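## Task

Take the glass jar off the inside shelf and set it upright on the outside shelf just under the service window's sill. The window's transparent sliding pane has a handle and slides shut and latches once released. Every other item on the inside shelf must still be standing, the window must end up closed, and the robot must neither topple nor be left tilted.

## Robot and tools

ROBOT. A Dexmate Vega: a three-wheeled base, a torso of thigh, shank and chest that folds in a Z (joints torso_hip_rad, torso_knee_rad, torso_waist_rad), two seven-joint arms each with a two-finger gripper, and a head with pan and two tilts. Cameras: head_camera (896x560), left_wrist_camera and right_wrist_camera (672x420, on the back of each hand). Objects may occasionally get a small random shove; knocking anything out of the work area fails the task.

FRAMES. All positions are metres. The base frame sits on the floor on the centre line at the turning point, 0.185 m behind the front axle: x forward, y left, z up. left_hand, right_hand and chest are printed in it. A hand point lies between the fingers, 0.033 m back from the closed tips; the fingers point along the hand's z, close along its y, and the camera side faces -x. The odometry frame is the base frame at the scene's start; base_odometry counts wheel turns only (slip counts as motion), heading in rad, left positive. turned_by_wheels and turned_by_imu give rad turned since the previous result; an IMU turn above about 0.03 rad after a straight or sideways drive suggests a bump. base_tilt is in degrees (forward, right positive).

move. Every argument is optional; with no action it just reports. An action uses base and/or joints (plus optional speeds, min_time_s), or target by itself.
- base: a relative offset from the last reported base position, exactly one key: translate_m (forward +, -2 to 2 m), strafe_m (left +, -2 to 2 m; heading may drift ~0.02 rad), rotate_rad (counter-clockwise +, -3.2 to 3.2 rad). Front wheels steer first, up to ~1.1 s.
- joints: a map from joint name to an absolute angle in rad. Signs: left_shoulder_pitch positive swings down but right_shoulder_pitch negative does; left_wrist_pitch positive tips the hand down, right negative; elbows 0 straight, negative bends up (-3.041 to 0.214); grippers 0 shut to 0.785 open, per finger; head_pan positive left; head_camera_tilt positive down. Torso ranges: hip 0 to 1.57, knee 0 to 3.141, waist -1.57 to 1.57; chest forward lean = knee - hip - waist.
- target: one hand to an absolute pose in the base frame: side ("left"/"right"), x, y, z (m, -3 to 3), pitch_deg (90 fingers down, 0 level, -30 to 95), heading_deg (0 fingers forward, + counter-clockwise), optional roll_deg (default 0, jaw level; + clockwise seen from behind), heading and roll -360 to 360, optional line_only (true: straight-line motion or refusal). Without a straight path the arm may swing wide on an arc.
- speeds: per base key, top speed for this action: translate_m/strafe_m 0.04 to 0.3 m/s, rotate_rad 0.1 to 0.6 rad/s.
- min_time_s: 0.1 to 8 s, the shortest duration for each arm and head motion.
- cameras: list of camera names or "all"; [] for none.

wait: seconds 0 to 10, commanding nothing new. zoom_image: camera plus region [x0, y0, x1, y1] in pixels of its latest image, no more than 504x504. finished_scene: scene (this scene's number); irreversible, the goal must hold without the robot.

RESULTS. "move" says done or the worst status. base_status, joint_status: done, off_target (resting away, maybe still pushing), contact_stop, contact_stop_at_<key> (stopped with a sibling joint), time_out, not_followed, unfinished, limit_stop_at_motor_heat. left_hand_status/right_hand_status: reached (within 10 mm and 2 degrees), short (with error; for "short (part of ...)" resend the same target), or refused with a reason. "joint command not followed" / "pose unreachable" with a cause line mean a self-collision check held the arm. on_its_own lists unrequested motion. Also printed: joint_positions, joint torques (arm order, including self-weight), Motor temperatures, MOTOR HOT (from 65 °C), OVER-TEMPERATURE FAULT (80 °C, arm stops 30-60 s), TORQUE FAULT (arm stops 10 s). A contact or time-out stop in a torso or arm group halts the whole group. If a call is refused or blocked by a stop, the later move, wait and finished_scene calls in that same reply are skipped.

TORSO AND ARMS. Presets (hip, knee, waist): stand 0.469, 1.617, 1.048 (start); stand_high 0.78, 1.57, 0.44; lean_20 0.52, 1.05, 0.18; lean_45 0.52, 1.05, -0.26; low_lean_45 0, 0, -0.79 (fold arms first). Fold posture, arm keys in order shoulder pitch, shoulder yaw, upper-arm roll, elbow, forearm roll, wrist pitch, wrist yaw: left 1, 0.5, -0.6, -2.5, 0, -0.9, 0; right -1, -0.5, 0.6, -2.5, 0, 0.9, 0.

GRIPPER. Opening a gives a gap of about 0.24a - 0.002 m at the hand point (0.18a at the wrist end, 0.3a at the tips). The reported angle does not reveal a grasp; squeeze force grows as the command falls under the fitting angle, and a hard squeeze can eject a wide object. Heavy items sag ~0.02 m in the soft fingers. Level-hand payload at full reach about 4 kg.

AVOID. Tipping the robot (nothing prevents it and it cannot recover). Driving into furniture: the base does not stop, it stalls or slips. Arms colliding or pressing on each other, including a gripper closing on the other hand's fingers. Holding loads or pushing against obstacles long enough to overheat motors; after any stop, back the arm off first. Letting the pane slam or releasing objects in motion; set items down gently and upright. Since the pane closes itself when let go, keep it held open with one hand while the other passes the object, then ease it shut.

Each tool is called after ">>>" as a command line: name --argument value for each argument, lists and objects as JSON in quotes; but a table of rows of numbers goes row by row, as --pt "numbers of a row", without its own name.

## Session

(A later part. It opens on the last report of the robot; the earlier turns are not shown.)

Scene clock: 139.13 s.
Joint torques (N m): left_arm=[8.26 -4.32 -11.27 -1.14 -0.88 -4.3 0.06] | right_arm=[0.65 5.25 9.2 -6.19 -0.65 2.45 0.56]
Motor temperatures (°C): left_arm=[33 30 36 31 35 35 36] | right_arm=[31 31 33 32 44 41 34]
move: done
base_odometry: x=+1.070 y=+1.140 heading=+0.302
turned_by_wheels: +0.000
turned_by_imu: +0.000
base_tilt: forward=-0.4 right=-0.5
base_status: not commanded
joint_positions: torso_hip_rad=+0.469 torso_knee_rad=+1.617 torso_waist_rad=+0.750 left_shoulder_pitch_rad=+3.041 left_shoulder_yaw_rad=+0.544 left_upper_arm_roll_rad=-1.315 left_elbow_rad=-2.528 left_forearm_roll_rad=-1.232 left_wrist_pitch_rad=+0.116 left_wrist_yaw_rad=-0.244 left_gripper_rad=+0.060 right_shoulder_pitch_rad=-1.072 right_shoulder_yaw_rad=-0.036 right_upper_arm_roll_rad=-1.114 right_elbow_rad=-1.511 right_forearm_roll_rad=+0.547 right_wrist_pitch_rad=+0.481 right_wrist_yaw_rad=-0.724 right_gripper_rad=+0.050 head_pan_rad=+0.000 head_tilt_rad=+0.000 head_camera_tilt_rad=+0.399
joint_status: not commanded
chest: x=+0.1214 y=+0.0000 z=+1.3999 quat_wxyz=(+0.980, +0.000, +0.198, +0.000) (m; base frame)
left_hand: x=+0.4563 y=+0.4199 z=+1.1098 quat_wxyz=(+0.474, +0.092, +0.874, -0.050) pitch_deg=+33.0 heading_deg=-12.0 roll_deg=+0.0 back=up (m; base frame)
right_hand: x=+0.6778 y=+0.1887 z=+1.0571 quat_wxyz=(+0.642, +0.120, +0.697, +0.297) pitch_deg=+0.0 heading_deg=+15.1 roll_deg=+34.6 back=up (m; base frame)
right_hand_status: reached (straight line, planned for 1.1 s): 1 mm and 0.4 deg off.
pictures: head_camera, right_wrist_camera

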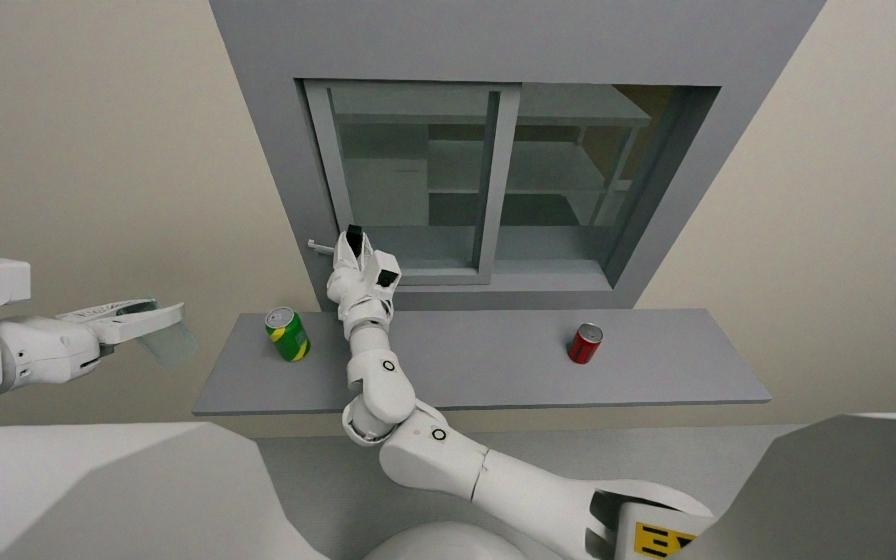

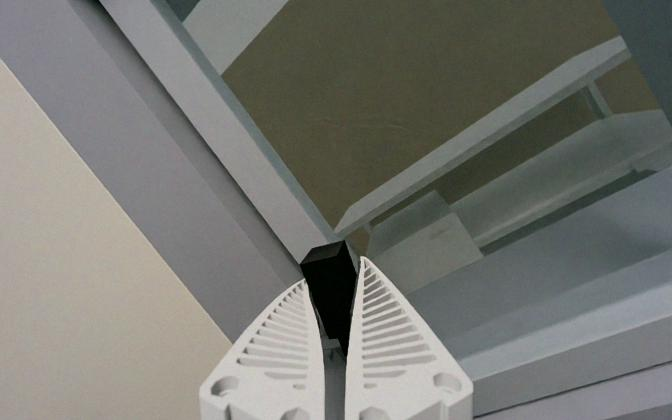

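>>> move --target '{"side":"right","x":0.678,"y":0.10,"z":1.056,"pitch_deg":0,"heading_deg":15,"roll_deg":36,"line_only":true}' --cameras '["right_wrist_camera","head_camera"]'

>>> wait --seconds 0.4 --cameras '[]'

>>> move --target '{"side":"right","x":0.678,"y":0.0,"z":1.056,"pitch_deg":0,"heading_deg":15,"roll_deg":36,"line_only":true}' --cameras '["right_wrist_camera"]'

>>> wait --seconds 0.4 --cameras '[]'

>>> move --target '{"side":"right","x":0.678,"y":-0.09,"z":1.056,"pitch_deg":0,"heading_deg":15,"roll_deg":36,"line_only":true}' --cameras '["right_wrist_camera","head_camera"]'

Scene clock: 142.17 s.
Joint torques (N m): left_arm=[7.84 -4.8 -11.26 -0.79 -0.86 -4.43 -0.08] | right_arm=[-4.89 0.36 7.76 -7.58 0.13 0.98 -0.12]
Motor temperatures (°C): left_arm=[33 30 36 31 35 35 36] | right_arm=[31 31 33 32 44 40 34]
move: done
base_odometry: x=+1.070 y=+1.140 heading=+0.302
turned_by_wheels: +0.000
turned_by_imu: +0.000
base_tilt: forward=-0.3 right=-0.4
base_status: not commanded
joint_positions: torso_hip_rad=+0.469 torso_knee_rad=+1.617 torso_waist_rad=+0.750 left_shoulder_pitch_rad=+3.041 left_shoulder_yaw_rad=+0.544 left_upper_arm_roll_rad=-1.315 left_elbow_rad=-2.528 left_forearm_roll_rad=-1.232 left_wrist_pitch_rad=+0.116 left_wrist_yaw_rad=-0.244 left_gripper_rad=+0.060 right_shoulder_pitch_rad=-1.139 right_shoulder_yaw_rad=-0.303 right_upper_arm_roll_rad=-1.044 right_elbow_rad=-1.783 right_forearm_roll_rad=+0.658 right_wrist_pitch_rad=+0.463 right_wrist_yaw_rad=-0.671 right_gripper_rad=+0.050 head_pan_rad=+0.000 head_tilt_rad=+0.000 head_camera_tilt_rad=+0.399
joint_status: not commanded
chest: x=+0.1214 y=+0.0000 z=+1.3999 quat_wxyz=(+0.980, +0.000, +0.198, +0.000) (m; base frame)
left_hand: x=+0.4563 y=+0.4199 z=+1.1098 quat_wxyz=(+0.474, +0.092, +0.874, -0.050) pitch_deg=+33.0 heading_deg=-12.0 roll_deg=+0.0 back=up (m; base frame)
right_hand: x=+0.6782 y=+0.1016 z=+1.0562 quat_wxyz=(+0.639, +0.129, +0.695, +0.304) pitch_deg=+0.0 heading_deg=+15.0 roll_deg=+36.0 back=up (m; base frame)
right_hand_status: reached (straight line, planned for 1.2 s): 2 mm and 0.0 deg off.
pictures: head_camera, right_wrist_camera

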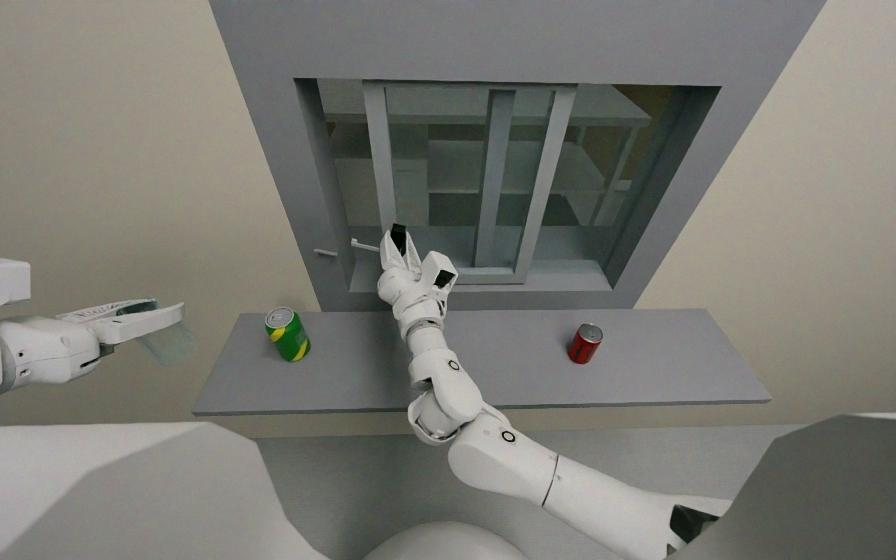

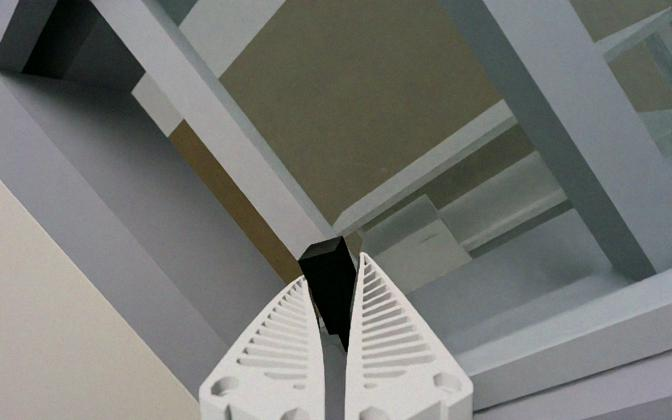

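Scene clock: 142.57 s.
Joint torques (N m): left_arm=[8.59 -3.9 -11.07 -0.93 -0.88 -4.23 -0.15] | right_arm=[-4.18 -0.26 8.31 -7.29 0.02 0.71 0.1]
Motor temperatures (°C): left_arm=[33 30 36 31 35 35 36] | right_arm=[31 31 33 32 44 40 34]
base_odometry: x=+1.070 y=+1.140 heading=+0.302
turned_by_wheels: +0.000
turned_by_imu: +0.000
base_tilt: forward=-0.4 right=-0.7
base_status: not commanded
joint_positions: torso_hip_rad=+0.469 torso_knee_rad=+1.617 torso_waist_rad=+0.750 left_shoulder_pitch_rad=+3.041 left_shoulder_yaw_rad=+0.544 left_upper_arm_roll_rad=-1.315 left_elbow_rad=-2.528 left_forearm_roll_rad=-1.232 left_wrist_pitch_rad=+0.116 left_wrist_yaw_rad=-0.244 left_gripper_rad=+0.060 right_shoulder_pitch_rad=-1.140 right_shoulder_yaw_rad=-0.306 right_upper_arm_roll_rad=-1.044 right_elbow_rad=-1.786 right_forearm_roll_rad=+0.660 right_wrist_pitch_rad=+0.463 right_wrist_yaw_rad=-0.670 right_gripper_rad=+0.050 head_pan_rad=+0.000 head_tilt_rad=+0.000 head_camera_tilt_rad=+0.399
joint_status: not commanded
chest: x=+0.1214 y=+0.0000 z=+1.3999 quat_wxyz=(+0.980, +0.000, +0.198, +0.000) (m; base frame)
left_hand: x=+0.4563 y=+0.4199 z=+1.1098 quat_wxyz=(+0.474, +0.092, +0.874, -0.050) pitch_deg=+33.0 heading_deg=-12.0 roll_deg=+0.0 back=up (m; base frame)
right_hand: x=+0.6781 y=+0.1007 z=+1.0563 quat_wxyz=(+0.638, +0.129, +0.695, +0.305) pitch_deg=+0.0 heading_deg=+15.0 roll_deg=+36.0 back=up (m; base frame)
right_hand_status: reached (straight line, planned for 1.2 s): 1 mm and 0.0 deg off.
wait: 0.40 s; at rest by 0.27 s
pictures: none
No camera images: "cameras" was empty.

Scene clock: 145.20 s.
Joint torques (N m): left_arm=[8.82 -4.45 -11.07 -0.86 -0.82 -4.7 -0.16] | right_arm=[-5.96 -3.76 10.01 -6.44 0.17 1.35 -0.1]
Motor temperatures (°C): left_arm=[33 30 36 31 35 35 36] | right_arm=[31 31 32 32 44 40 34]
move: done
base_odometry: x=+1.070 y=+1.140 heading=+0.302
turned_by_wheels: +0.000
turned_by_imu: +0.000
base_tilt: forward=-0.3 right=-0.6
base_status: not commanded
joint_positions: torso_hip_rad=+0.469 torso_knee_rad=+1.617 torso_waist_rad=+0.750 left_shoulder_pitch_rad=+3.041 left_shoulder_yaw_rad=+0.544 left_upper_arm_roll_rad=-1.315 left_elbow_rad=-2.528 left_forearm_roll_rad=-1.232 left_wrist_pitch_rad=+0.116 left_wrist_yaw_rad=-0.244 left_gripper_rad=+0.060 right_shoulder_pitch_rad=-1.218 right_shoulder_yaw_rad=-0.599 right_upper_arm_roll_rad=-0.938 right_elbow_rad=-1.985 right_forearm_roll_rad=+0.821 right_wrist_pitch_rad=+0.501 right_wrist_yaw_rad=-0.576 right_gripper_rad=+0.050 head_pan_rad=+0.000 head_tilt_rad=+0.000 head_camera_tilt_rad=+0.399
joint_status: not commanded
chest: x=+0.1214 y=+0.0000 z=+1.3999 quat_wxyz=(+0.980, +0.000, +0.198, +0.000) (m; base frame)
left_hand: x=+0.4563 y=+0.4199 z=+1.1098 quat_wxyz=(+0.474, +0.092, +0.874, -0.050) pitch_deg=+33.0 heading_deg=-12.0 roll_deg=+0.0 back=up (m; base frame)
right_hand: x=+0.6782 y=+0.0015 z=+1.0562 quat_wxyz=(+0.638, +0.129, +0.695, +0.305) pitch_deg=+0.0 heading_deg=+15.0 roll_deg=+36.0 back=up (m; base frame)
right_hand_status: reached (straight line, planned for 1.3 s): 2 mm and 0.0 deg off.
pictures: right_wrist_camera

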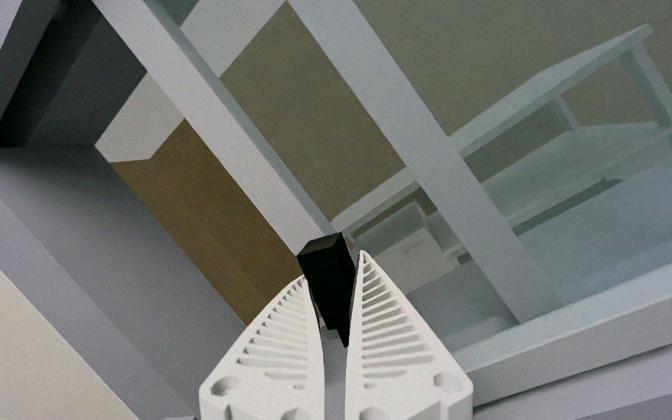

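Scene clock: 145.60 s.
Joint torques (N m): left_arm=[8.97 -4.57 -10.89 -1.44 -0.86 -4.76 -0.09] | right_arm=[-4.96 -3.98 8.42 -5.86 0.1 1.53 0.12]
Motor temperatures (°C): left_arm=[33 30 36 31 35 35 36] | right_arm=[31 31 32 32 43 40 34]
base_odometry: x=+1.070 y=+1.140 heading=+0.302
turned_by_wheels: +0.000
turned_by_imu: +0.000
base_tilt: forward=-0.2 right=-0.4
base_status: not commanded
joint_positions: torso_hip_rad=+0.469 torso_knee_rad=+1.617 torso_waist_rad=+0.750 left_shoulder_pitch_rad=+3.041 left_shoulder_yaw_rad=+0.544 left_upper_arm_roll_rad=-1.315 left_elbow_rad=-2.528 left_forearm_roll_rad=-1.232 left_wrist_pitch_rad=+0.116 left_wrist_yaw_rad=-0.244 left_gripper_rad=+0.060 right_shoulder_pitch_rad=-1.218 right_shoulder_yaw_rad=-0.601 right_upper_arm_roll_rad=-0.937 right_elbow_rad=-1.987 right_forearm_roll_rad=+0.823 right_wrist_pitch_rad=+0.502 right_wrist_yaw_rad=-0.575 right_gripper_rad=+0.050 head_pan_rad=+0.000 head_tilt_rad=+0.000 head_camera_tilt_rad=+0.399
joint_status: not commanded
chest: x=+0.1214 y=+0.0000 z=+1.3999 quat_wxyz=(+0.980, +0.000, +0.198, +0.000) (m; base frame)
left_hand: x=+0.4563 y=+0.4199 z=+1.1098 quat_wxyz=(+0.474, +0.092, +0.874, -0.050) pitch_deg=+33.0 heading_deg=-12.0 roll_deg=+0.0 back=up (m; base frame)
right_hand: x=+0.6781 y=+0.0007 z=+1.0563 quat_wxyz=(+0.638, +0.129, +0.695, +0.305) pitch_deg=+0.0 heading_deg=+15.0 roll_deg=+36.0 back=up (m; base frame)
right_hand_status: reached (straight line, planned for 1.3 s): 1 mm and 0.0 deg off.
wait: 0.40 s; at rest by 0.27 s
pictures: none
No camera images: "cameras" was empty.

Scene clock: 148.10 s.
Joint torques (N m): left_arm=[8.67 -4.05 -11.08 -0.94 -0.87 -4.36 -0.21] | right_arm=[-5.19 -6.02 10.91 -4.96 0.35 0.73 -0.22]
Motor temperatures (°C): left_arm=[33 30 36 31 35 35 36] | right_arm=[31 31 32 31 43 40 34]
move: done
base_odometry: x=+1.070 y=+1.140 heading=+0.302
turned_by_wheels: +0.000
turned_by_imu: +0.000
base_tilt: forward=-0.6 right=-0.7
base_status: not commanded
joint_positions: torso_hip_rad=+0.469 torso_knee_rad=+1.617 torso_waist_rad=+0.750 left_shoulder_pitch_rad=+3.041 left_shoulder_yaw_rad=+0.544 left_upper_arm_roll_rad=-1.315 left_elbow_rad=-2.528 left_forearm_roll_rad=-1.232 left_wrist_pitch_rad=+0.116 left_wrist_yaw_rad=-0.244 left_gripper_rad=+0.060 right_shoulder_pitch_rad=-1.301 right_shoulder_yaw_rad=-0.856 right_upper_arm_roll_rad=-0.827 right_elbow_rad=-2.073 right_forearm_roll_rad=+1.021 right_wrist_pitch_rad=+0.594 right_wrist_yaw_rad=-0.437 right_gripper_rad=+0.050 head_pan_rad=+0.000 head_tilt_rad=+0.000 head_camera_tilt_rad=+0.399
joint_status: not commanded
chest: x=+0.1214 y=+0.0000 z=+1.3999 quat_wxyz=(+0.980, +0.000, +0.198, +0.000) (m; base frame)
left_hand: x=+0.4563 y=+0.4199 z=+1.1098 quat_wxyz=(+0.474, +0.092, +0.874, -0.050) pitch_deg=+33.0 heading_deg=-12.0 roll_deg=+0.0 back=up (m; base frame)
right_hand: x=+0.6781 y=-0.0884 z=+1.0562 quat_wxyz=(+0.638, +0.129, +0.695, +0.305) pitch_deg=+0.0 heading_deg=+15.0 roll_deg=+36.0 back=up (m; base frame)
right_hand_status: reached (straight line, planned for 1.1 s): 2 mm and 0.0 deg off.
pictures: head_camera, right_wrist_camera

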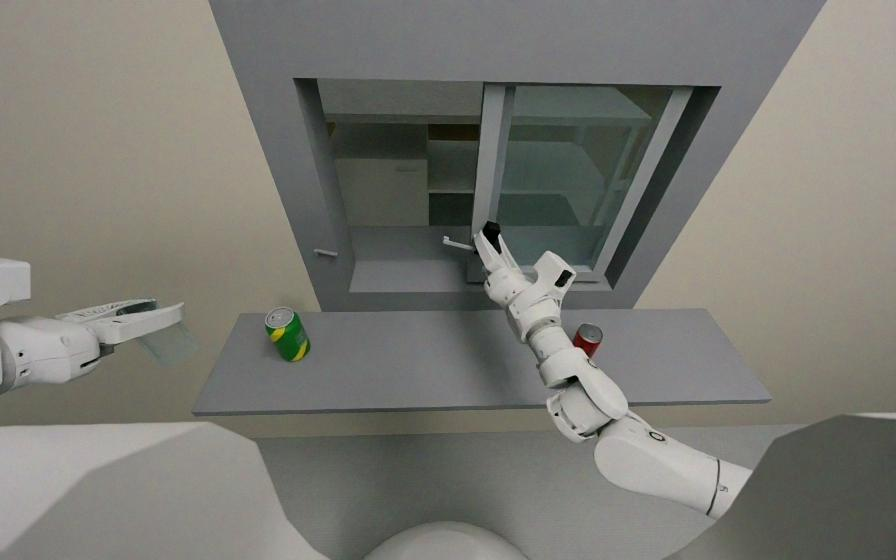

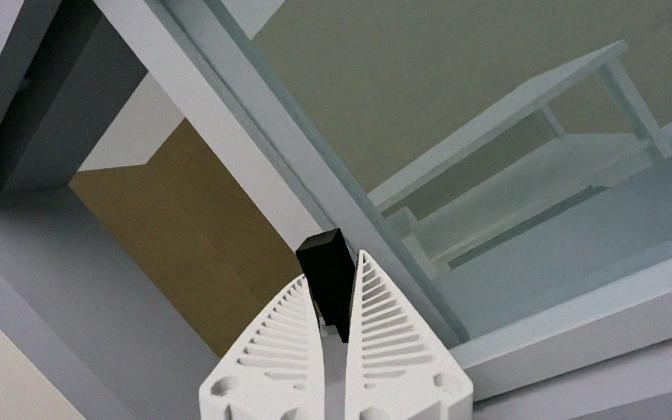

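>>> move --target '{"side":"left","x":0.56,"y":0.30,"z":1.13,"pitch_deg":33,"heading_deg":-15,"roll_deg":0,"line_only":true}' --cameras '[]'

>>> wait --seconds 0.4 --cameras '[]'

>>> move --target '{"side":"left","x":0.60,"y":0.14,"z":1.11,"pitch_deg":33,"heading_deg":-15,"roll_deg":0,"line_only":true}' --cameras '["left_wrist_camera","head_camera"]'

Scene clock: 155.00 s.
Joint torques (N m): left_arm=[-9.69 0.68 -11.83 -2.65 0.15 -3.95 0.25] | right_arm=[-5.2 -5.26 10.63 -4.91 0.34 1.18 -0.18]
Motor temperatures (°C): left_arm=[33 30 36 31 35 35 36] | right_arm=[31 31 32 31 43 40 34]
move: done
base_odometry: x=+1.070 y=+1.140 heading=+0.302
turned_by_wheels: +0.000
turned_by_imu: +0.000
base_tilt: forward=-0.3 right=-0.6
base_status: not commanded
joint_positions: torso_hip_rad=+0.469 torso_knee_rad=+1.617 torso_waist_rad=+0.750 left_shoulder_pitch_rad=+2.980 left_shoulder_yaw_rad=+1.004 left_upper_arm_roll_rad=-1.494 left_elbow_rad=-2.622 left_forearm_roll_rad=-1.528 left_wrist_pitch_rad=+0.314 left_wrist_yaw_rad=+0.245 left_gripper_rad=+0.060 right_shoulder_pitch_rad=-1.303 right_shoulder_yaw_rad=-0.860 right_upper_arm_roll_rad=-0.825 right_elbow_rad=-2.074 right_forearm_roll_rad=+1.025 right_wrist_pitch_rad=+0.596 right_wrist_yaw_rad=-0.435 right_gripper_rad=+0.050 head_pan_rad=+0.000 head_tilt_rad=+0.000 head_camera_tilt_rad=+0.399
joint_status: not commanded
chest: x=+0.1214 y=+0.0000 z=+1.3999 quat_wxyz=(+0.980, +0.000, +0.198, +0.000) (m; base frame)
left_hand: x=+0.5590 y=+0.3013 z=+1.1293 quat_wxyz=(+0.473, +0.114, +0.872, -0.062) pitch_deg=+33.1 heading_deg=-15.0 roll_deg=+0.0 back=up (m; base frame)
left_hand_status: reached (straight line, planned for 1.9 s): 2 mm and 0.1 deg off.
right_hand: x=+0.6781 y=-0.0898 z=+1.0564 quat_wxyz=(+0.638, +0.129, +0.695, +0.305) pitch_deg=+0.0 heading_deg=+15.0 roll_deg=+36.0 back=up (m; base frame)
pictures: none
No camera images: "cameras" was empty.

Scene clock: 155.40 s.
Joint torques (N m): left_arm=[-10.34 0.2 -11.69 -2.57 0.22 -4.24 0.37] | right_arm=[-4.92 -5.77 10.78 -5.31 0.25 0.62 -0.21]
Motor temperatures (°C): left_arm=[33 30 36 31 35 35 36] | right_arm=[31 31 32 31 43 40 34]
base_odometry: x=+1.070 y=+1.140 heading=+0.302
turned_by_wheels: +0.000
turned_by_imu: +0.000
base_tilt: forward=-0.4 right=-0.5
base_status: not commanded
joint_positions: torso_hip_rad=+0.469 torso_knee_rad=+1.617 torso_waist_rad=+0.750 left_shoulder_pitch_rad=+2.980 left_shoulder_yaw_rad=+1.007 left_upper_arm_roll_rad=-1.494 left_elbow_rad=-2.622 left_forearm_roll_rad=-1.530 left_wrist_pitch_rad=+0.315 left_wrist_yaw_rad=+0.248 left_gripper_rad=+0.060 right_shoulder_pitch_rad=-1.303 right_shoulder_yaw_rad=-0.860 right_upper_arm_roll_rad=-0.825 right_elbow_rad=-2.074 right_forearm_roll_rad=+1.025 right_wrist_pitch_rad=+0.596 right_wrist_yaw_rad=-0.435 right_gripper_rad=+0.050 head_pan_rad=+0.000 head_tilt_rad=+0.000 head_camera_tilt_rad=+0.399
joint_status: not commanded
chest: x=+0.1214 y=+0.0000 z=+1.3999 quat_wxyz=(+0.980, +0.000, +0.198, +0.000) (m; base frame)
left_hand: x=+0.5594 y=+0.3006 z=+1.1294 quat_wxyz=(+0.473, +0.114, +0.872, -0.062) pitch_deg=+33.1 heading_deg=-15.0 roll_deg=+0.0 back=up (m; base frame)
left_hand_status: reached (straight line, planned for 1.9 s): 1 mm and 0.1 deg off.
right_hand: x=+0.6781 y=-0.0898 z=+1.0564 quat_wxyz=(+0.638, +0.129, +0.695, +0.305) pitch_deg=+0.0 heading_deg=+15.0 roll_deg=+36.0 back=up (m; base frame)
wait: 0.40 s; at rest by 0.27 s
pictures: none
No camera images: "cameras" was empty.

Scene clock: 155.70 s.
Joint torques (N m): left_arm=[-10.43 -0.07 -11.93 -2.43 0.34 -4.37 0.34] | right_arm=[-5.35 -4.57 10.43 -5.54 0.16 0.64 0.06]
Motor temperatures (°C): left_arm=[33 30 36 31 35 35 36] | right_arm=[31 31 32 31 42 40 34]
move: refused
base_odometry: x=+1.070 y=+1.140 heading=+0.302
turned_by_wheels: +0.000
turned_by_imu: +0.000
base_tilt: forward=-0.5 right=-0.5
base_status: not commanded
joint_positions: torso_hip_rad=+0.469 torso_knee_rad=+1.617 torso_waist_rad=+0.750 left_shoulder_pitch_rad=+2.980 left_shoulder_yaw_rad=+1.008 left_upper_arm_roll_rad=-1.495 left_elbow_rad=-2.622 left_forearm_roll_rad=-1.530 left_wrist_pitch_rad=+0.315 left_wrist_yaw_rad=+0.248 left_gripper_rad=+0.060 right_shoulder_pitch_rad=-1.303 right_shoulder_yaw_rad=-0.860 right_upper_arm_roll_rad=-0.825 right_elbow_rad=-2.074 right_forearm_roll_rad=+1.025 right_wrist_pitch_rad=+0.596 right_wrist_yaw_rad=-0.435 right_gripper_rad=+0.050 head_pan_rad=+0.000 head_tilt_rad=+0.000 head_camera_tilt_rad=+0.399
joint_status: not commanded
chest: x=+0.1214 y=+0.0000 z=+1.3999 quat_wxyz=(+0.980, +0.000, +0.198, +0.000) (m; base frame)
left_hand: x=+0.5596 y=+0.3003 z=+1.1294 quat_wxyz=(+0.473, +0.115, +0.872, -0.062) pitch_deg=+33.1 heading_deg=-15.0 roll_deg=+0.0 back=up (m; base frame)
left_hand_status: refused: you asked line_only, and the move would not run on a straight line (the straight line was blocked) but on a checked arc of 13.4 s: over the whole arc the hand travels 3.13 m to end 0.17 m from its start, up to 0.97 m off the straight line; left_shoulder_pitch_rad turns most, 4.16 rad; on the way or at its end the hand turns up to 180 deg from its attitude at the start. Nothing moved.
right_hand: x=+0.6781 y=-0.0898 z=+1.0564 quat_wxyz=(+0.638, +0.129, +0.695, +0.305) pitch_deg=+0.0 heading_deg=+15.0 roll_deg=+36.0 back=up (m; base frame)
pictures: head_camera, left_wrist_camera

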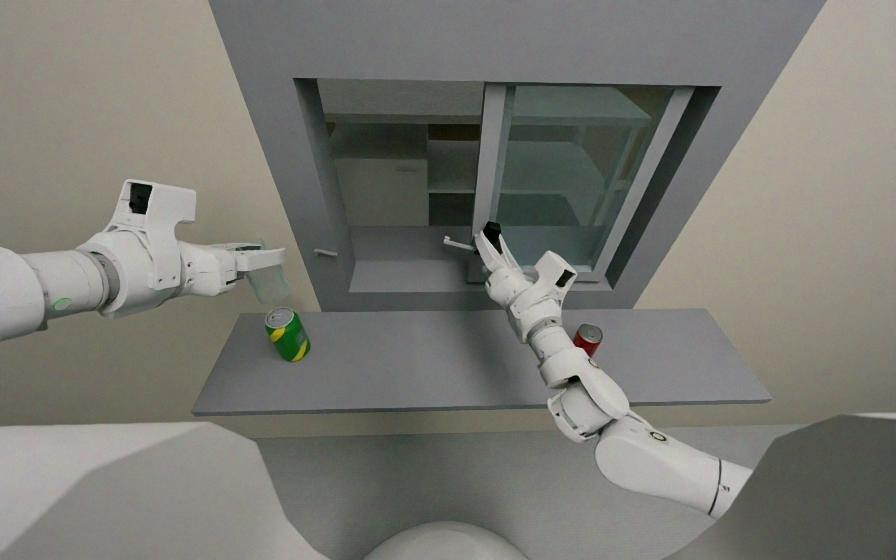

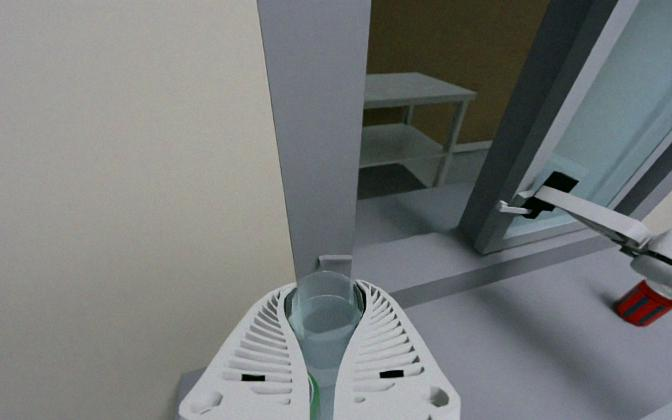

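>>> move --target '{"side":"left","x":0.62,"y":0.18,"z":1.10,"pitch_deg":30,"heading_deg":-25,"roll_deg":0,"line_only":true}' --cameras '["left_wrist_camera","head_camera"]'

Scene clock: 159.13 s.
Joint torques (N m): left_arm=[-17.14 0.76 -7.96 -1.21 0.98 -5.11 0.22] | right_arm=[-4.64 -5.85 10.78 -5.02 0.24 0.97 -0.01]
Motor temperatures (°C): left_arm=[33 30 36 31 35 35 36] | right_arm=[31 31 32 31 42 40 34]
move: done
base_odometry: x=+1.070 y=+1.140 heading=+0.302
turned_by_wheels: +0.000
turned_by_imu: +0.000
base_tilt: forward=-0.2 right=-0.6
base_status: not commanded
joint_positions: torso_hip_rad=+0.469 torso_knee_rad=+1.617 torso_waist_rad=+0.750 left_shoulder_pitch_rad=+2.963 left_shoulder_yaw_rad=+1.461 left_upper_arm_roll_rad=-1.378 left_elbow_rad=-2.455 left_forearm_roll_rad=-1.453 left_wrist_pitch_rad=+0.214 left_wrist_yaw_rad=+0.374 left_gripper_rad=+0.060 right_shoulder_pitch_rad=-1.303 right_shoulder_yaw_rad=-0.860 right_upper_arm_roll_rad=-0.825 right_elbow_rad=-2.074 right_forearm_roll_rad=+1.025 right_wrist_pitch_rad=+0.596 right_wrist_yaw_rad=-0.435 right_gripper_rad=+0.050 head_pan_rad=+0.000 head_tilt_rad=+0.000 head_camera_tilt_rad=+0.399
joint_status: not commanded
chest: x=+0.1214 y=+0.0000 z=+1.3999 quat_wxyz=(+0.980, +0.000, +0.198, +0.000) (m; base frame)
left_hand: x=+0.6192 y=+0.1814 z=+1.0999 quat_wxyz=(+0.488, +0.187, +0.846, -0.108) pitch_deg=+30.1 heading_deg=-24.9 roll_deg=+0.0 back=up (m; base frame)
left_hand_status: reached (straight line, planned for 1.8 s): 2 mm and 0.1 deg off.
right_hand: x=+0.6781 y=-0.0898 z=+1.0564 quat_wxyz=(+0.638, +0.129, +0.695, +0.305) pitch_deg=+0.0 heading_deg=+15.0 roll_deg=+36.0 back=up (m; base frame)
pictures: head_camera, left_wrist_camera

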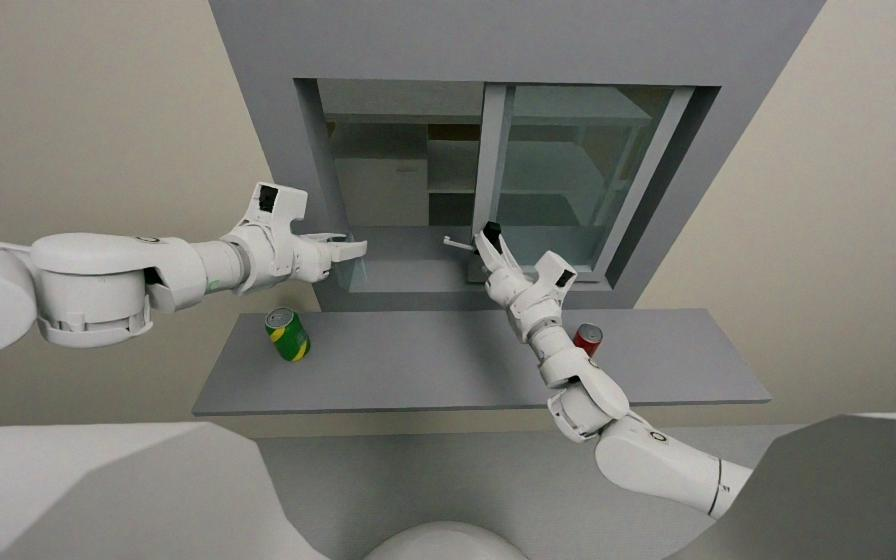

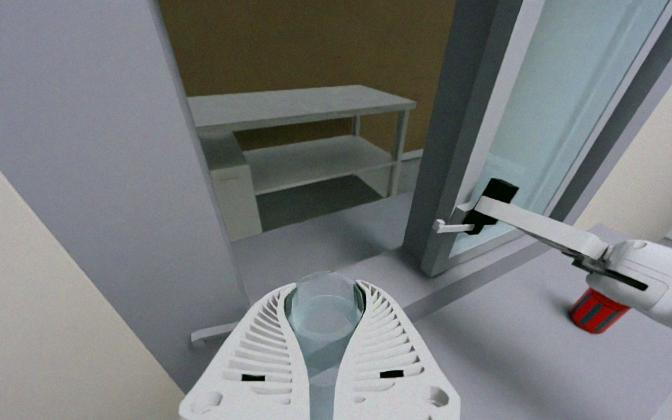

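>>> move --target '{"side":"left","x":0.68,"y":0.12,"z":1.09,"pitch_deg":31,"heading_deg":-18,"roll_deg":0,"line_only":true}' --cameras '["left_wrist_camera","head_camera"]'

Scene clock: 167.80 s.
Joint torques (N m): left_arm=[-24.21 2.02 -7.76 -1.99 1.35 -3.12 0.22] | right_arm=[-4.93 -3.87 10.87 -5.12 0.21 0.86 -0.08]
Motor temperatures (°C): left_arm=[33 30 35 31 35 35 36] | right_arm=[31 31 32 31 42 39 34]
move: done
base_odometry: x=+1.070 y=+1.140 heading=+0.302
turned_by_wheels: +0.000
turned_by_imu: +0.000
base_tilt: forward=-0.5 right=-0.5
base_status: not commanded
joint_positions: torso_hip_rad=+0.469 torso_knee_rad=+1.617 torso_waist_rad=+0.750 left_shoulder_pitch_rad=+0.976 left_shoulder_yaw_rad=+1.217 left_upper_arm_roll_rad=+0.400 left_elbow_rad=-2.527 left_forearm_roll_rad=-1.629 left_wrist_pitch_rad=+0.562 left_wrist_yaw_rad=+0.870 left_gripper_rad=+0.060 right_shoulder_pitch_rad=-1.303 right_shoulder_yaw_rad=-0.860 right_upper_arm_roll_rad=-0.825 right_elbow_rad=-2.074 right_forearm_roll_rad=+1.025 right_wrist_pitch_rad=+0.596 right_wrist_yaw_rad=-0.435 right_gripper_rad=+0.050 head_pan_rad=+0.000 head_tilt_rad=+0.000 head_camera_tilt_rad=+0.399
joint_status: not commanded
chest: x=+0.1214 y=+0.0000 z=+1.3999 quat_wxyz=(+0.980, +0.000, +0.198, +0.000) (m; base frame)
left_hand: x=+0.6795 y=+0.1209 z=+1.0895 quat_wxyz=(+0.486, +0.136, +0.860, -0.077) pitch_deg=+31.1 heading_deg=-18.0 roll_deg=+0.0 back=up (m; base frame)
left_hand_status: reached (straight line, planned for 6.7 s): 1 mm and 0.1 deg off.
right_hand: x=+0.6781 y=-0.0898 z=+1.0564 quat_wxyz=(+0.638, +0.129, +0.695, +0.305) pitch_deg=+0.0 heading_deg=+15.0 roll_deg=+36.0 back=up (m; base frame)
pictures: head_camera, left_wrist_camera

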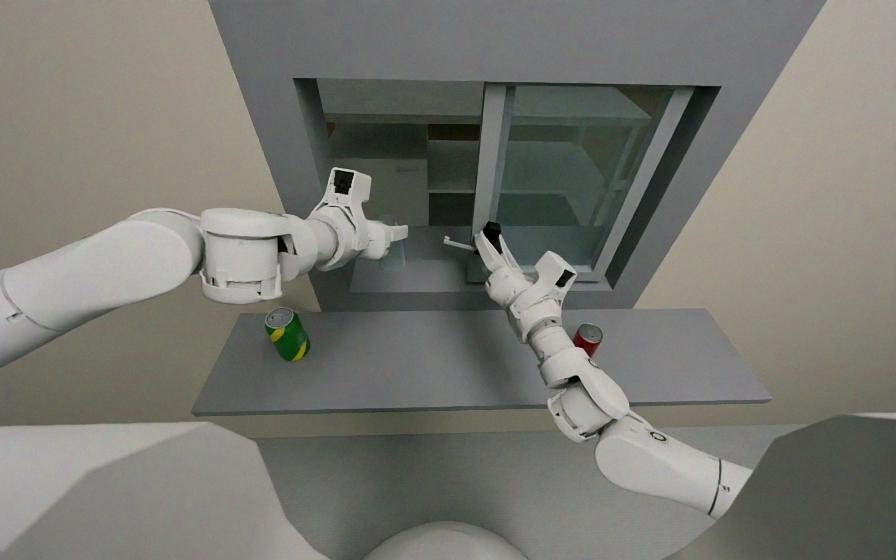

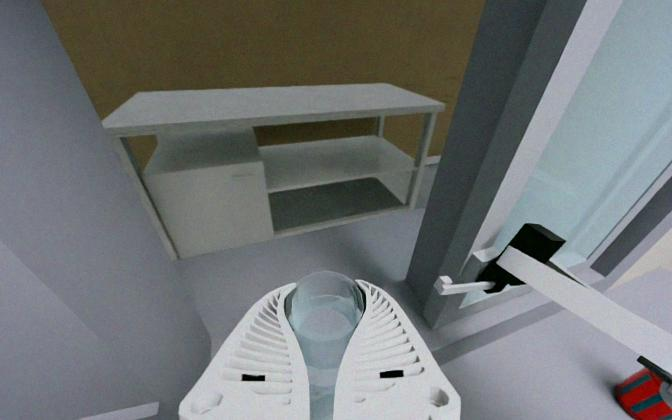

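>>> move --target '{"side":"left","x":0.75,"y":0.115,"z":1.08,"pitch_deg":33,"heading_deg":-10,"roll_deg":0,"line_only":true}' --cameras '["head_camera"]'

>>> wait --seconds 0.4 --cameras '[]'

>>> move --target '{"side":"left","x":0.84,"y":0.115,"z":1.07,"pitch_deg":33,"heading_deg":-5,"roll_deg":0,"line_only":true}' --cameras '["left_wrist_camera","head_camera"]'

Scene clock: 168.40 s.
Joint torques (N m): left_arm=[-24.3 1.82 -7.88 -2.48 1.41 -2.93 0.25] | right_arm=[-4.4 -5.56 10.67 -5.74 0.34 1.22 -0.13]
Motor temperatures (°C): left_arm=[33 30 35 31 35 35 36] | right_arm=[31 31 32 31 42 39 34]
move: refused
base_odometry: x=+1.070 y=+1.140 heading=+0.302
turned_by_wheels: +0.000
turned_by_imu: +0.000
base_tilt: forward=-0.3 right=-0.7
base_status: not commanded
joint_positions: torso_hip_rad=+0.469 torso_knee_rad=+1.617 torso_waist_rad=+0.750 left_shoulder_pitch_rad=+0.973 left_shoulder_yaw_rad=+1.214 left_upper_arm_roll_rad=+0.403 left_elbow_rad=-2.527 left_forearm_roll_rad=-1.628 left_wrist_pitch_rad=+0.564 left_wrist_yaw_rad=+0.872 left_gripper_rad=+0.060 right_shoulder_pitch_rad=-1.303 right_shoulder_yaw_rad=-0.860 right_upper_arm_roll_rad=-0.825 right_elbow_rad=-2.074 right_forearm_roll_rad=+1.025 right_wrist_pitch_rad=+0.596 right_wrist_yaw_rad=-0.435 right_gripper_rad=+0.050 head_pan_rad=+0.000 head_tilt_rad=+0.000 head_camera_tilt_rad=+0.399
joint_status: not commanded
chest: x=+0.1214 y=+0.0000 z=+1.3999 quat_wxyz=(+0.980, +0.000, +0.198, +0.000) (m; base frame)
left_hand: x=+0.6797 y=+0.1202 z=+1.0896 quat_wxyz=(+0.486, +0.136, +0.860, -0.077) pitch_deg=+31.0 heading_deg=-18.0 roll_deg=+0.0 back=up (m; base frame)
left_hand_status: refused: you asked line_only, and the move would not run on a straight line (no straight line was possible) but on a checked arc of 1.7 s: over the whole arc the hand travels 0.07 m to end 0.07 m from its start, up to 0.01 m off the straight line; left_shoulder_pitch_rad turns most, 0.42 rad; on the way or at its end the hand turns up to 8 deg from its attitude at the start. Nothing moved.
right_hand: x=+0.6781 y=-0.0898 z=+1.0564 quat_wxyz=(+0.638, +0.129, +0.695, +0.305) pitch_deg=+0.0 heading_deg=+15.0 roll_deg=+36.0 back=up (m; base frame)
pictures: head_camera

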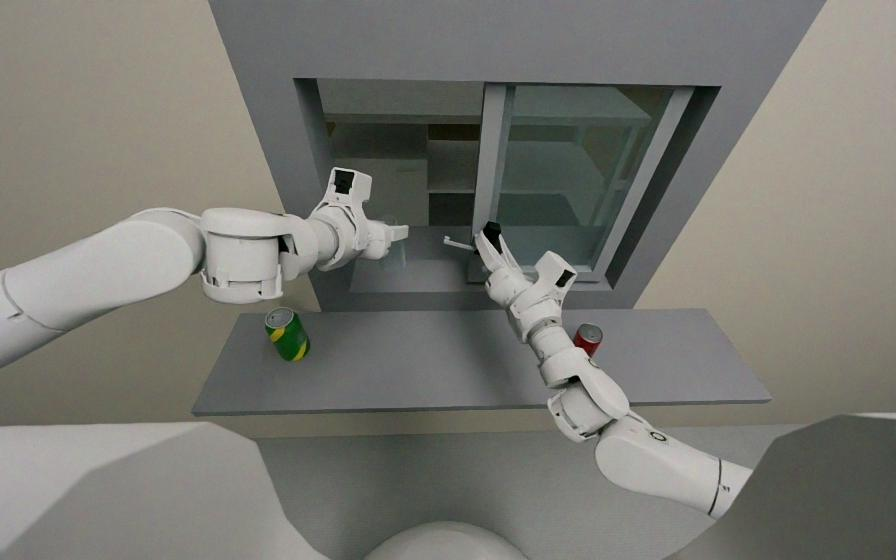

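not run: a stop came earlier in this reply.

not run: a stop came earlier in this reply.

Arc is tame (1 cm off, 7 cm). Accept.

>>> move --target '{"side":"left","x":0.75,"y":0.115,"z":1.08,"pitch_deg":33,"heading_deg":-10,"roll_deg":0}' --cameras '["head_camera"]'

>>> wait --seconds 0.4 --cameras '[]'

>>> move --target '{"side":"left","x":0.84,"y":0.115,"z":1.07,"pitch_deg":33,"heading_deg":-5,"roll_deg":0,"line_only":true}' --cameras '["left_wrist_camera","head_camera"]'

Scene clock: 171.93 s.
Joint torques (N m): left_arm=[-30.19 0.91 -8.42 -3.05 1.24 -2.98 0.34] | right_arm=[-5.88 -6.88 10.29 -4.27 0.3 1.4 -0.22]
Motor temperatures (°C): left_arm=[33 30 35 31 35 35 36] | right_arm=[30 31 31 31 41 39 34]
move: done
base_odometry: x=+1.070 y=+1.140 heading=+0.302
turned_by_wheels: +0.000
turned_by_imu: +0.000
base_tilt: forward=-0.3 right=-0.6
base_status: not commanded
joint_positions: torso_hip_rad=+0.469 torso_knee_rad=+1.617 torso_waist_rad=+0.750 left_shoulder_pitch_rad=+0.559 left_shoulder_yaw_rad=+1.015 left_upper_arm_roll_rad=+0.806 left_elbow_rad=-2.306 left_forearm_roll_rad=-1.677 left_wrist_pitch_rad=+0.542 left_wrist_yaw_rad=+1.081 left_gripper_rad=+0.060 right_shoulder_pitch_rad=-1.303 right_shoulder_yaw_rad=-0.860 right_upper_arm_roll_rad=-0.825 right_elbow_rad=-2.074 right_forearm_roll_rad=+1.025 right_wrist_pitch_rad=+0.596 right_wrist_yaw_rad=-0.435 right_gripper_rad=+0.050 head_pan_rad=+0.000 head_tilt_rad=+0.000 head_camera_tilt_rad=+0.399
joint_status: not commanded
chest: x=+0.1214 y=+0.0000 z=+1.3999 quat_wxyz=(+0.980, +0.000, +0.198, +0.000) (m; base frame)
left_hand: x=+0.7491 y=+0.1153 z=+1.0796 quat_wxyz=(+0.475, +0.077, +0.876, -0.042) pitch_deg=+33.0 heading_deg=-10.1 roll_deg=-0.1 back=up (m; base frame)
left_hand_status: reached (checked arc [no straight line was possible; over the whole arc the hand travels 0.07 m to end 0.07 m from its start, up to 0.01 m off the straight line; left_shoulder_pitch_rad turns most, 0.42 rad; on the way or at its end the hand turns up to 8 deg from its attitude at the start], planned for 1.6 s): 1 mm and 0.1 deg off.
right_hand: x=+0.6781 y=-0.0898 z=+1.0564 quat_wxyz=(+0.638, +0.129, +0.695, +0.305) pitch_deg=+0.0 heading_deg=+15.0 roll_deg=+36.0 back=up (m; base frame)
pictures: head_camera

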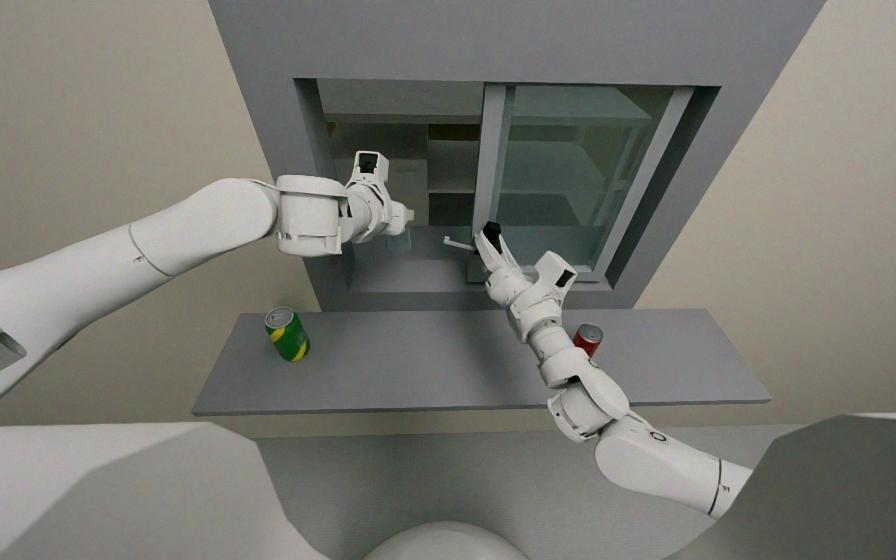

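Scene clock: 172.33 s.
Joint torques (N m): left_arm=[-30.55 0.78 -8.55 -3.48 1.21 -3.64 0.23] | right_arm=[-5.17 -4.03 10.53 -4.96 0.35 0.43 -0.2]
Motor temperatures (°C): left_arm=[33 30 35 31 35 35 36] | right_arm=[30 31 31 31 41 39 34]
base_odometry: x=+1.070 y=+1.140 heading=+0.302
turned_by_wheels: +0.000
turned_by_imu: +0.000
base_tilt: forward=-0.4 right=-0.4
base_status: not commanded
joint_positions: torso_hip_rad=+0.469 torso_knee_rad=+1.617 torso_waist_rad=+0.750 left_shoulder_pitch_rad=+0.556 left_shoulder_yaw_rad=+1.014 left_upper_arm_roll_rad=+0.809 left_elbow_rad=-2.305 left_forearm_roll_rad=-1.677 left_wrist_pitch_rad=+0.542 left_wrist_yaw_rad=+1.082 left_gripper_rad=+0.060 right_shoulder_pitch_rad=-1.303 right_shoulder_yaw_rad=-0.860 right_upper_arm_roll_rad=-0.825 right_elbow_rad=-2.074 right_forearm_roll_rad=+1.025 right_wrist_pitch_rad=+0.596 right_wrist_yaw_rad=-0.435 right_gripper_rad=+0.050 head_pan_rad=+0.000 head_tilt_rad=+0.000 head_camera_tilt_rad=+0.399
joint_status: not commanded
chest: x=+0.1214 y=+0.0000 z=+1.3999 quat_wxyz=(+0.980, +0.000, +0.198, +0.000) (m; base frame)
left_hand: x=+0.7495 y=+0.1151 z=+1.0796 quat_wxyz=(+0.475, +0.077, +0.876, -0.042) pitch_deg=+33.0 heading_deg=-10.0 roll_deg=+0.0 back=up (m; base frame)
left_hand_status: reached (checked arc [no straight line was possible; over the whole arc the hand travels 0.07 m to end 0.07 m from its start, up to 0.01 m off the straight line; left_shoulder_pitch_rad turns most, 0.42 rad; on the way or at its end the hand turns up to 8 deg from its attitude at the start], planned for 1.6 s): 1 mm and 0.1 deg off.
right_hand: x=+0.6781 y=-0.0898 z=+1.0564 quat_wxyz=(+0.638, +0.129, +0.695, +0.305) pitch_deg=+0.0 heading_deg=+15.0 roll_deg=+36.0 back=up (m; base frame)
wait: 0.40 s; at rest by 0.27 s
pictures: none
No camera images: "cameras" was empty.

Scene clock: 175.17 s.
Joint torques (N m): left_arm=[-34.88 -1.09 -8.9 -4.07 1.55 -3.05 -0.15] | right_arm=[-4.94 -5.48 10.53 -5.18 0.25 1.39 -0.25]
Motor temperatures (°C): left_arm=[33 30 35 31 35 35 36] | right_arm=[30 31 31 31 41 39 34]
move: done
base_odometry: x=+1.070 y=+1.140 heading=+0.302
turned_by_wheels: +0.000
turned_by_imu: +0.000
base_tilt: forward=-0.2 right=-0.7
base_status: not commanded
joint_positions: torso_hip_rad=+0.469 torso_knee_rad=+1.617 torso_waist_rad=+0.750 left_shoulder_pitch_rad=+0.405 left_shoulder_yaw_rad=+0.777 left_upper_arm_roll_rad=+0.893 left_elbow_rad=-1.950 left_forearm_roll_rad=-1.582 left_wrist_pitch_rad=+0.581 left_wrist_yaw_rad=+1.040 left_gripper_rad=+0.060 right_shoulder_pitch_rad=-1.303 right_shoulder_yaw_rad=-0.860 right_upper_arm_roll_rad=-0.825 right_elbow_rad=-2.074 right_forearm_roll_rad=+1.025 right_wrist_pitch_rad=+0.596 right_wrist_yaw_rad=-0.435 right_gripper_rad=+0.050 head_pan_rad=+0.000 head_tilt_rad=+0.000 head_camera_tilt_rad=+0.399
joint_status: not commanded
chest: x=+0.1214 y=+0.0000 z=+1.3999 quat_wxyz=(+0.980, +0.000, +0.198, +0.000) (m; base frame)
left_hand: x=+0.8387 y=+0.1151 z=+1.0696 quat_wxyz=(+0.476, +0.039, +0.878, -0.021) pitch_deg=+33.0 heading_deg=-5.1 roll_deg=+0.0 back=up (m; base frame)
left_hand_status: reached (straight line, planned for 1.5 s): 1 mm and 0.1 deg off.
right_hand: x=+0.6781 y=-0.0898 z=+1.0564 quat_wxyz=(+0.638, +0.129, +0.695, +0.305) pitch_deg=+0.0 heading_deg=+15.0 roll_deg=+36.0 back=up (m; base frame)
pictures: head_camera, left_wrist_camera

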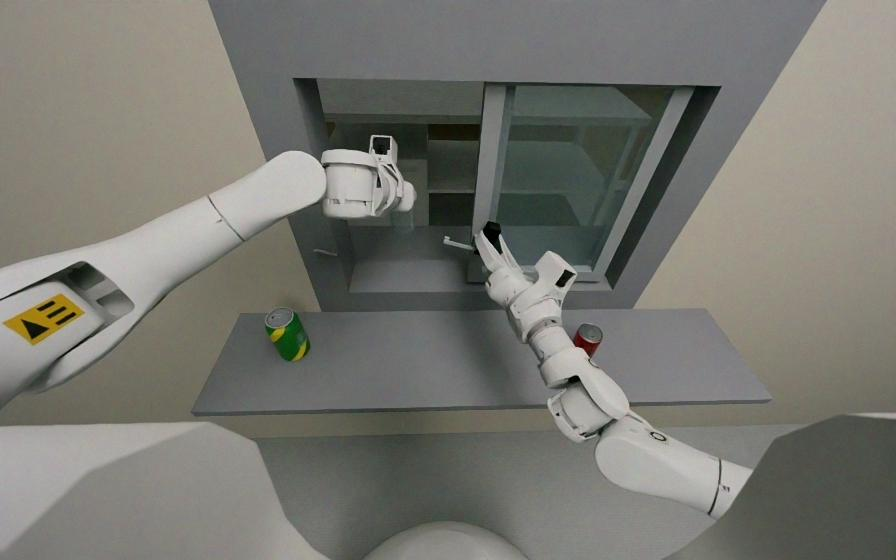

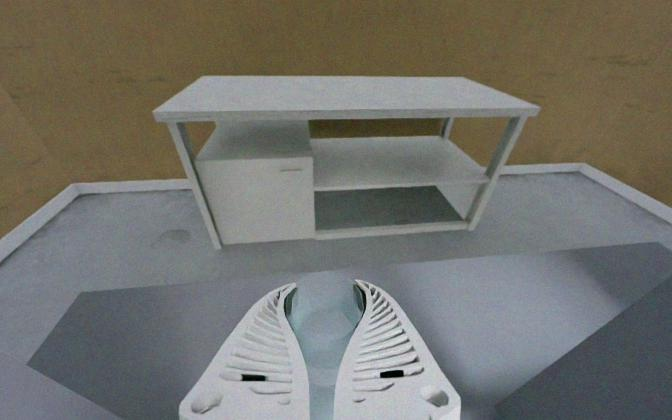

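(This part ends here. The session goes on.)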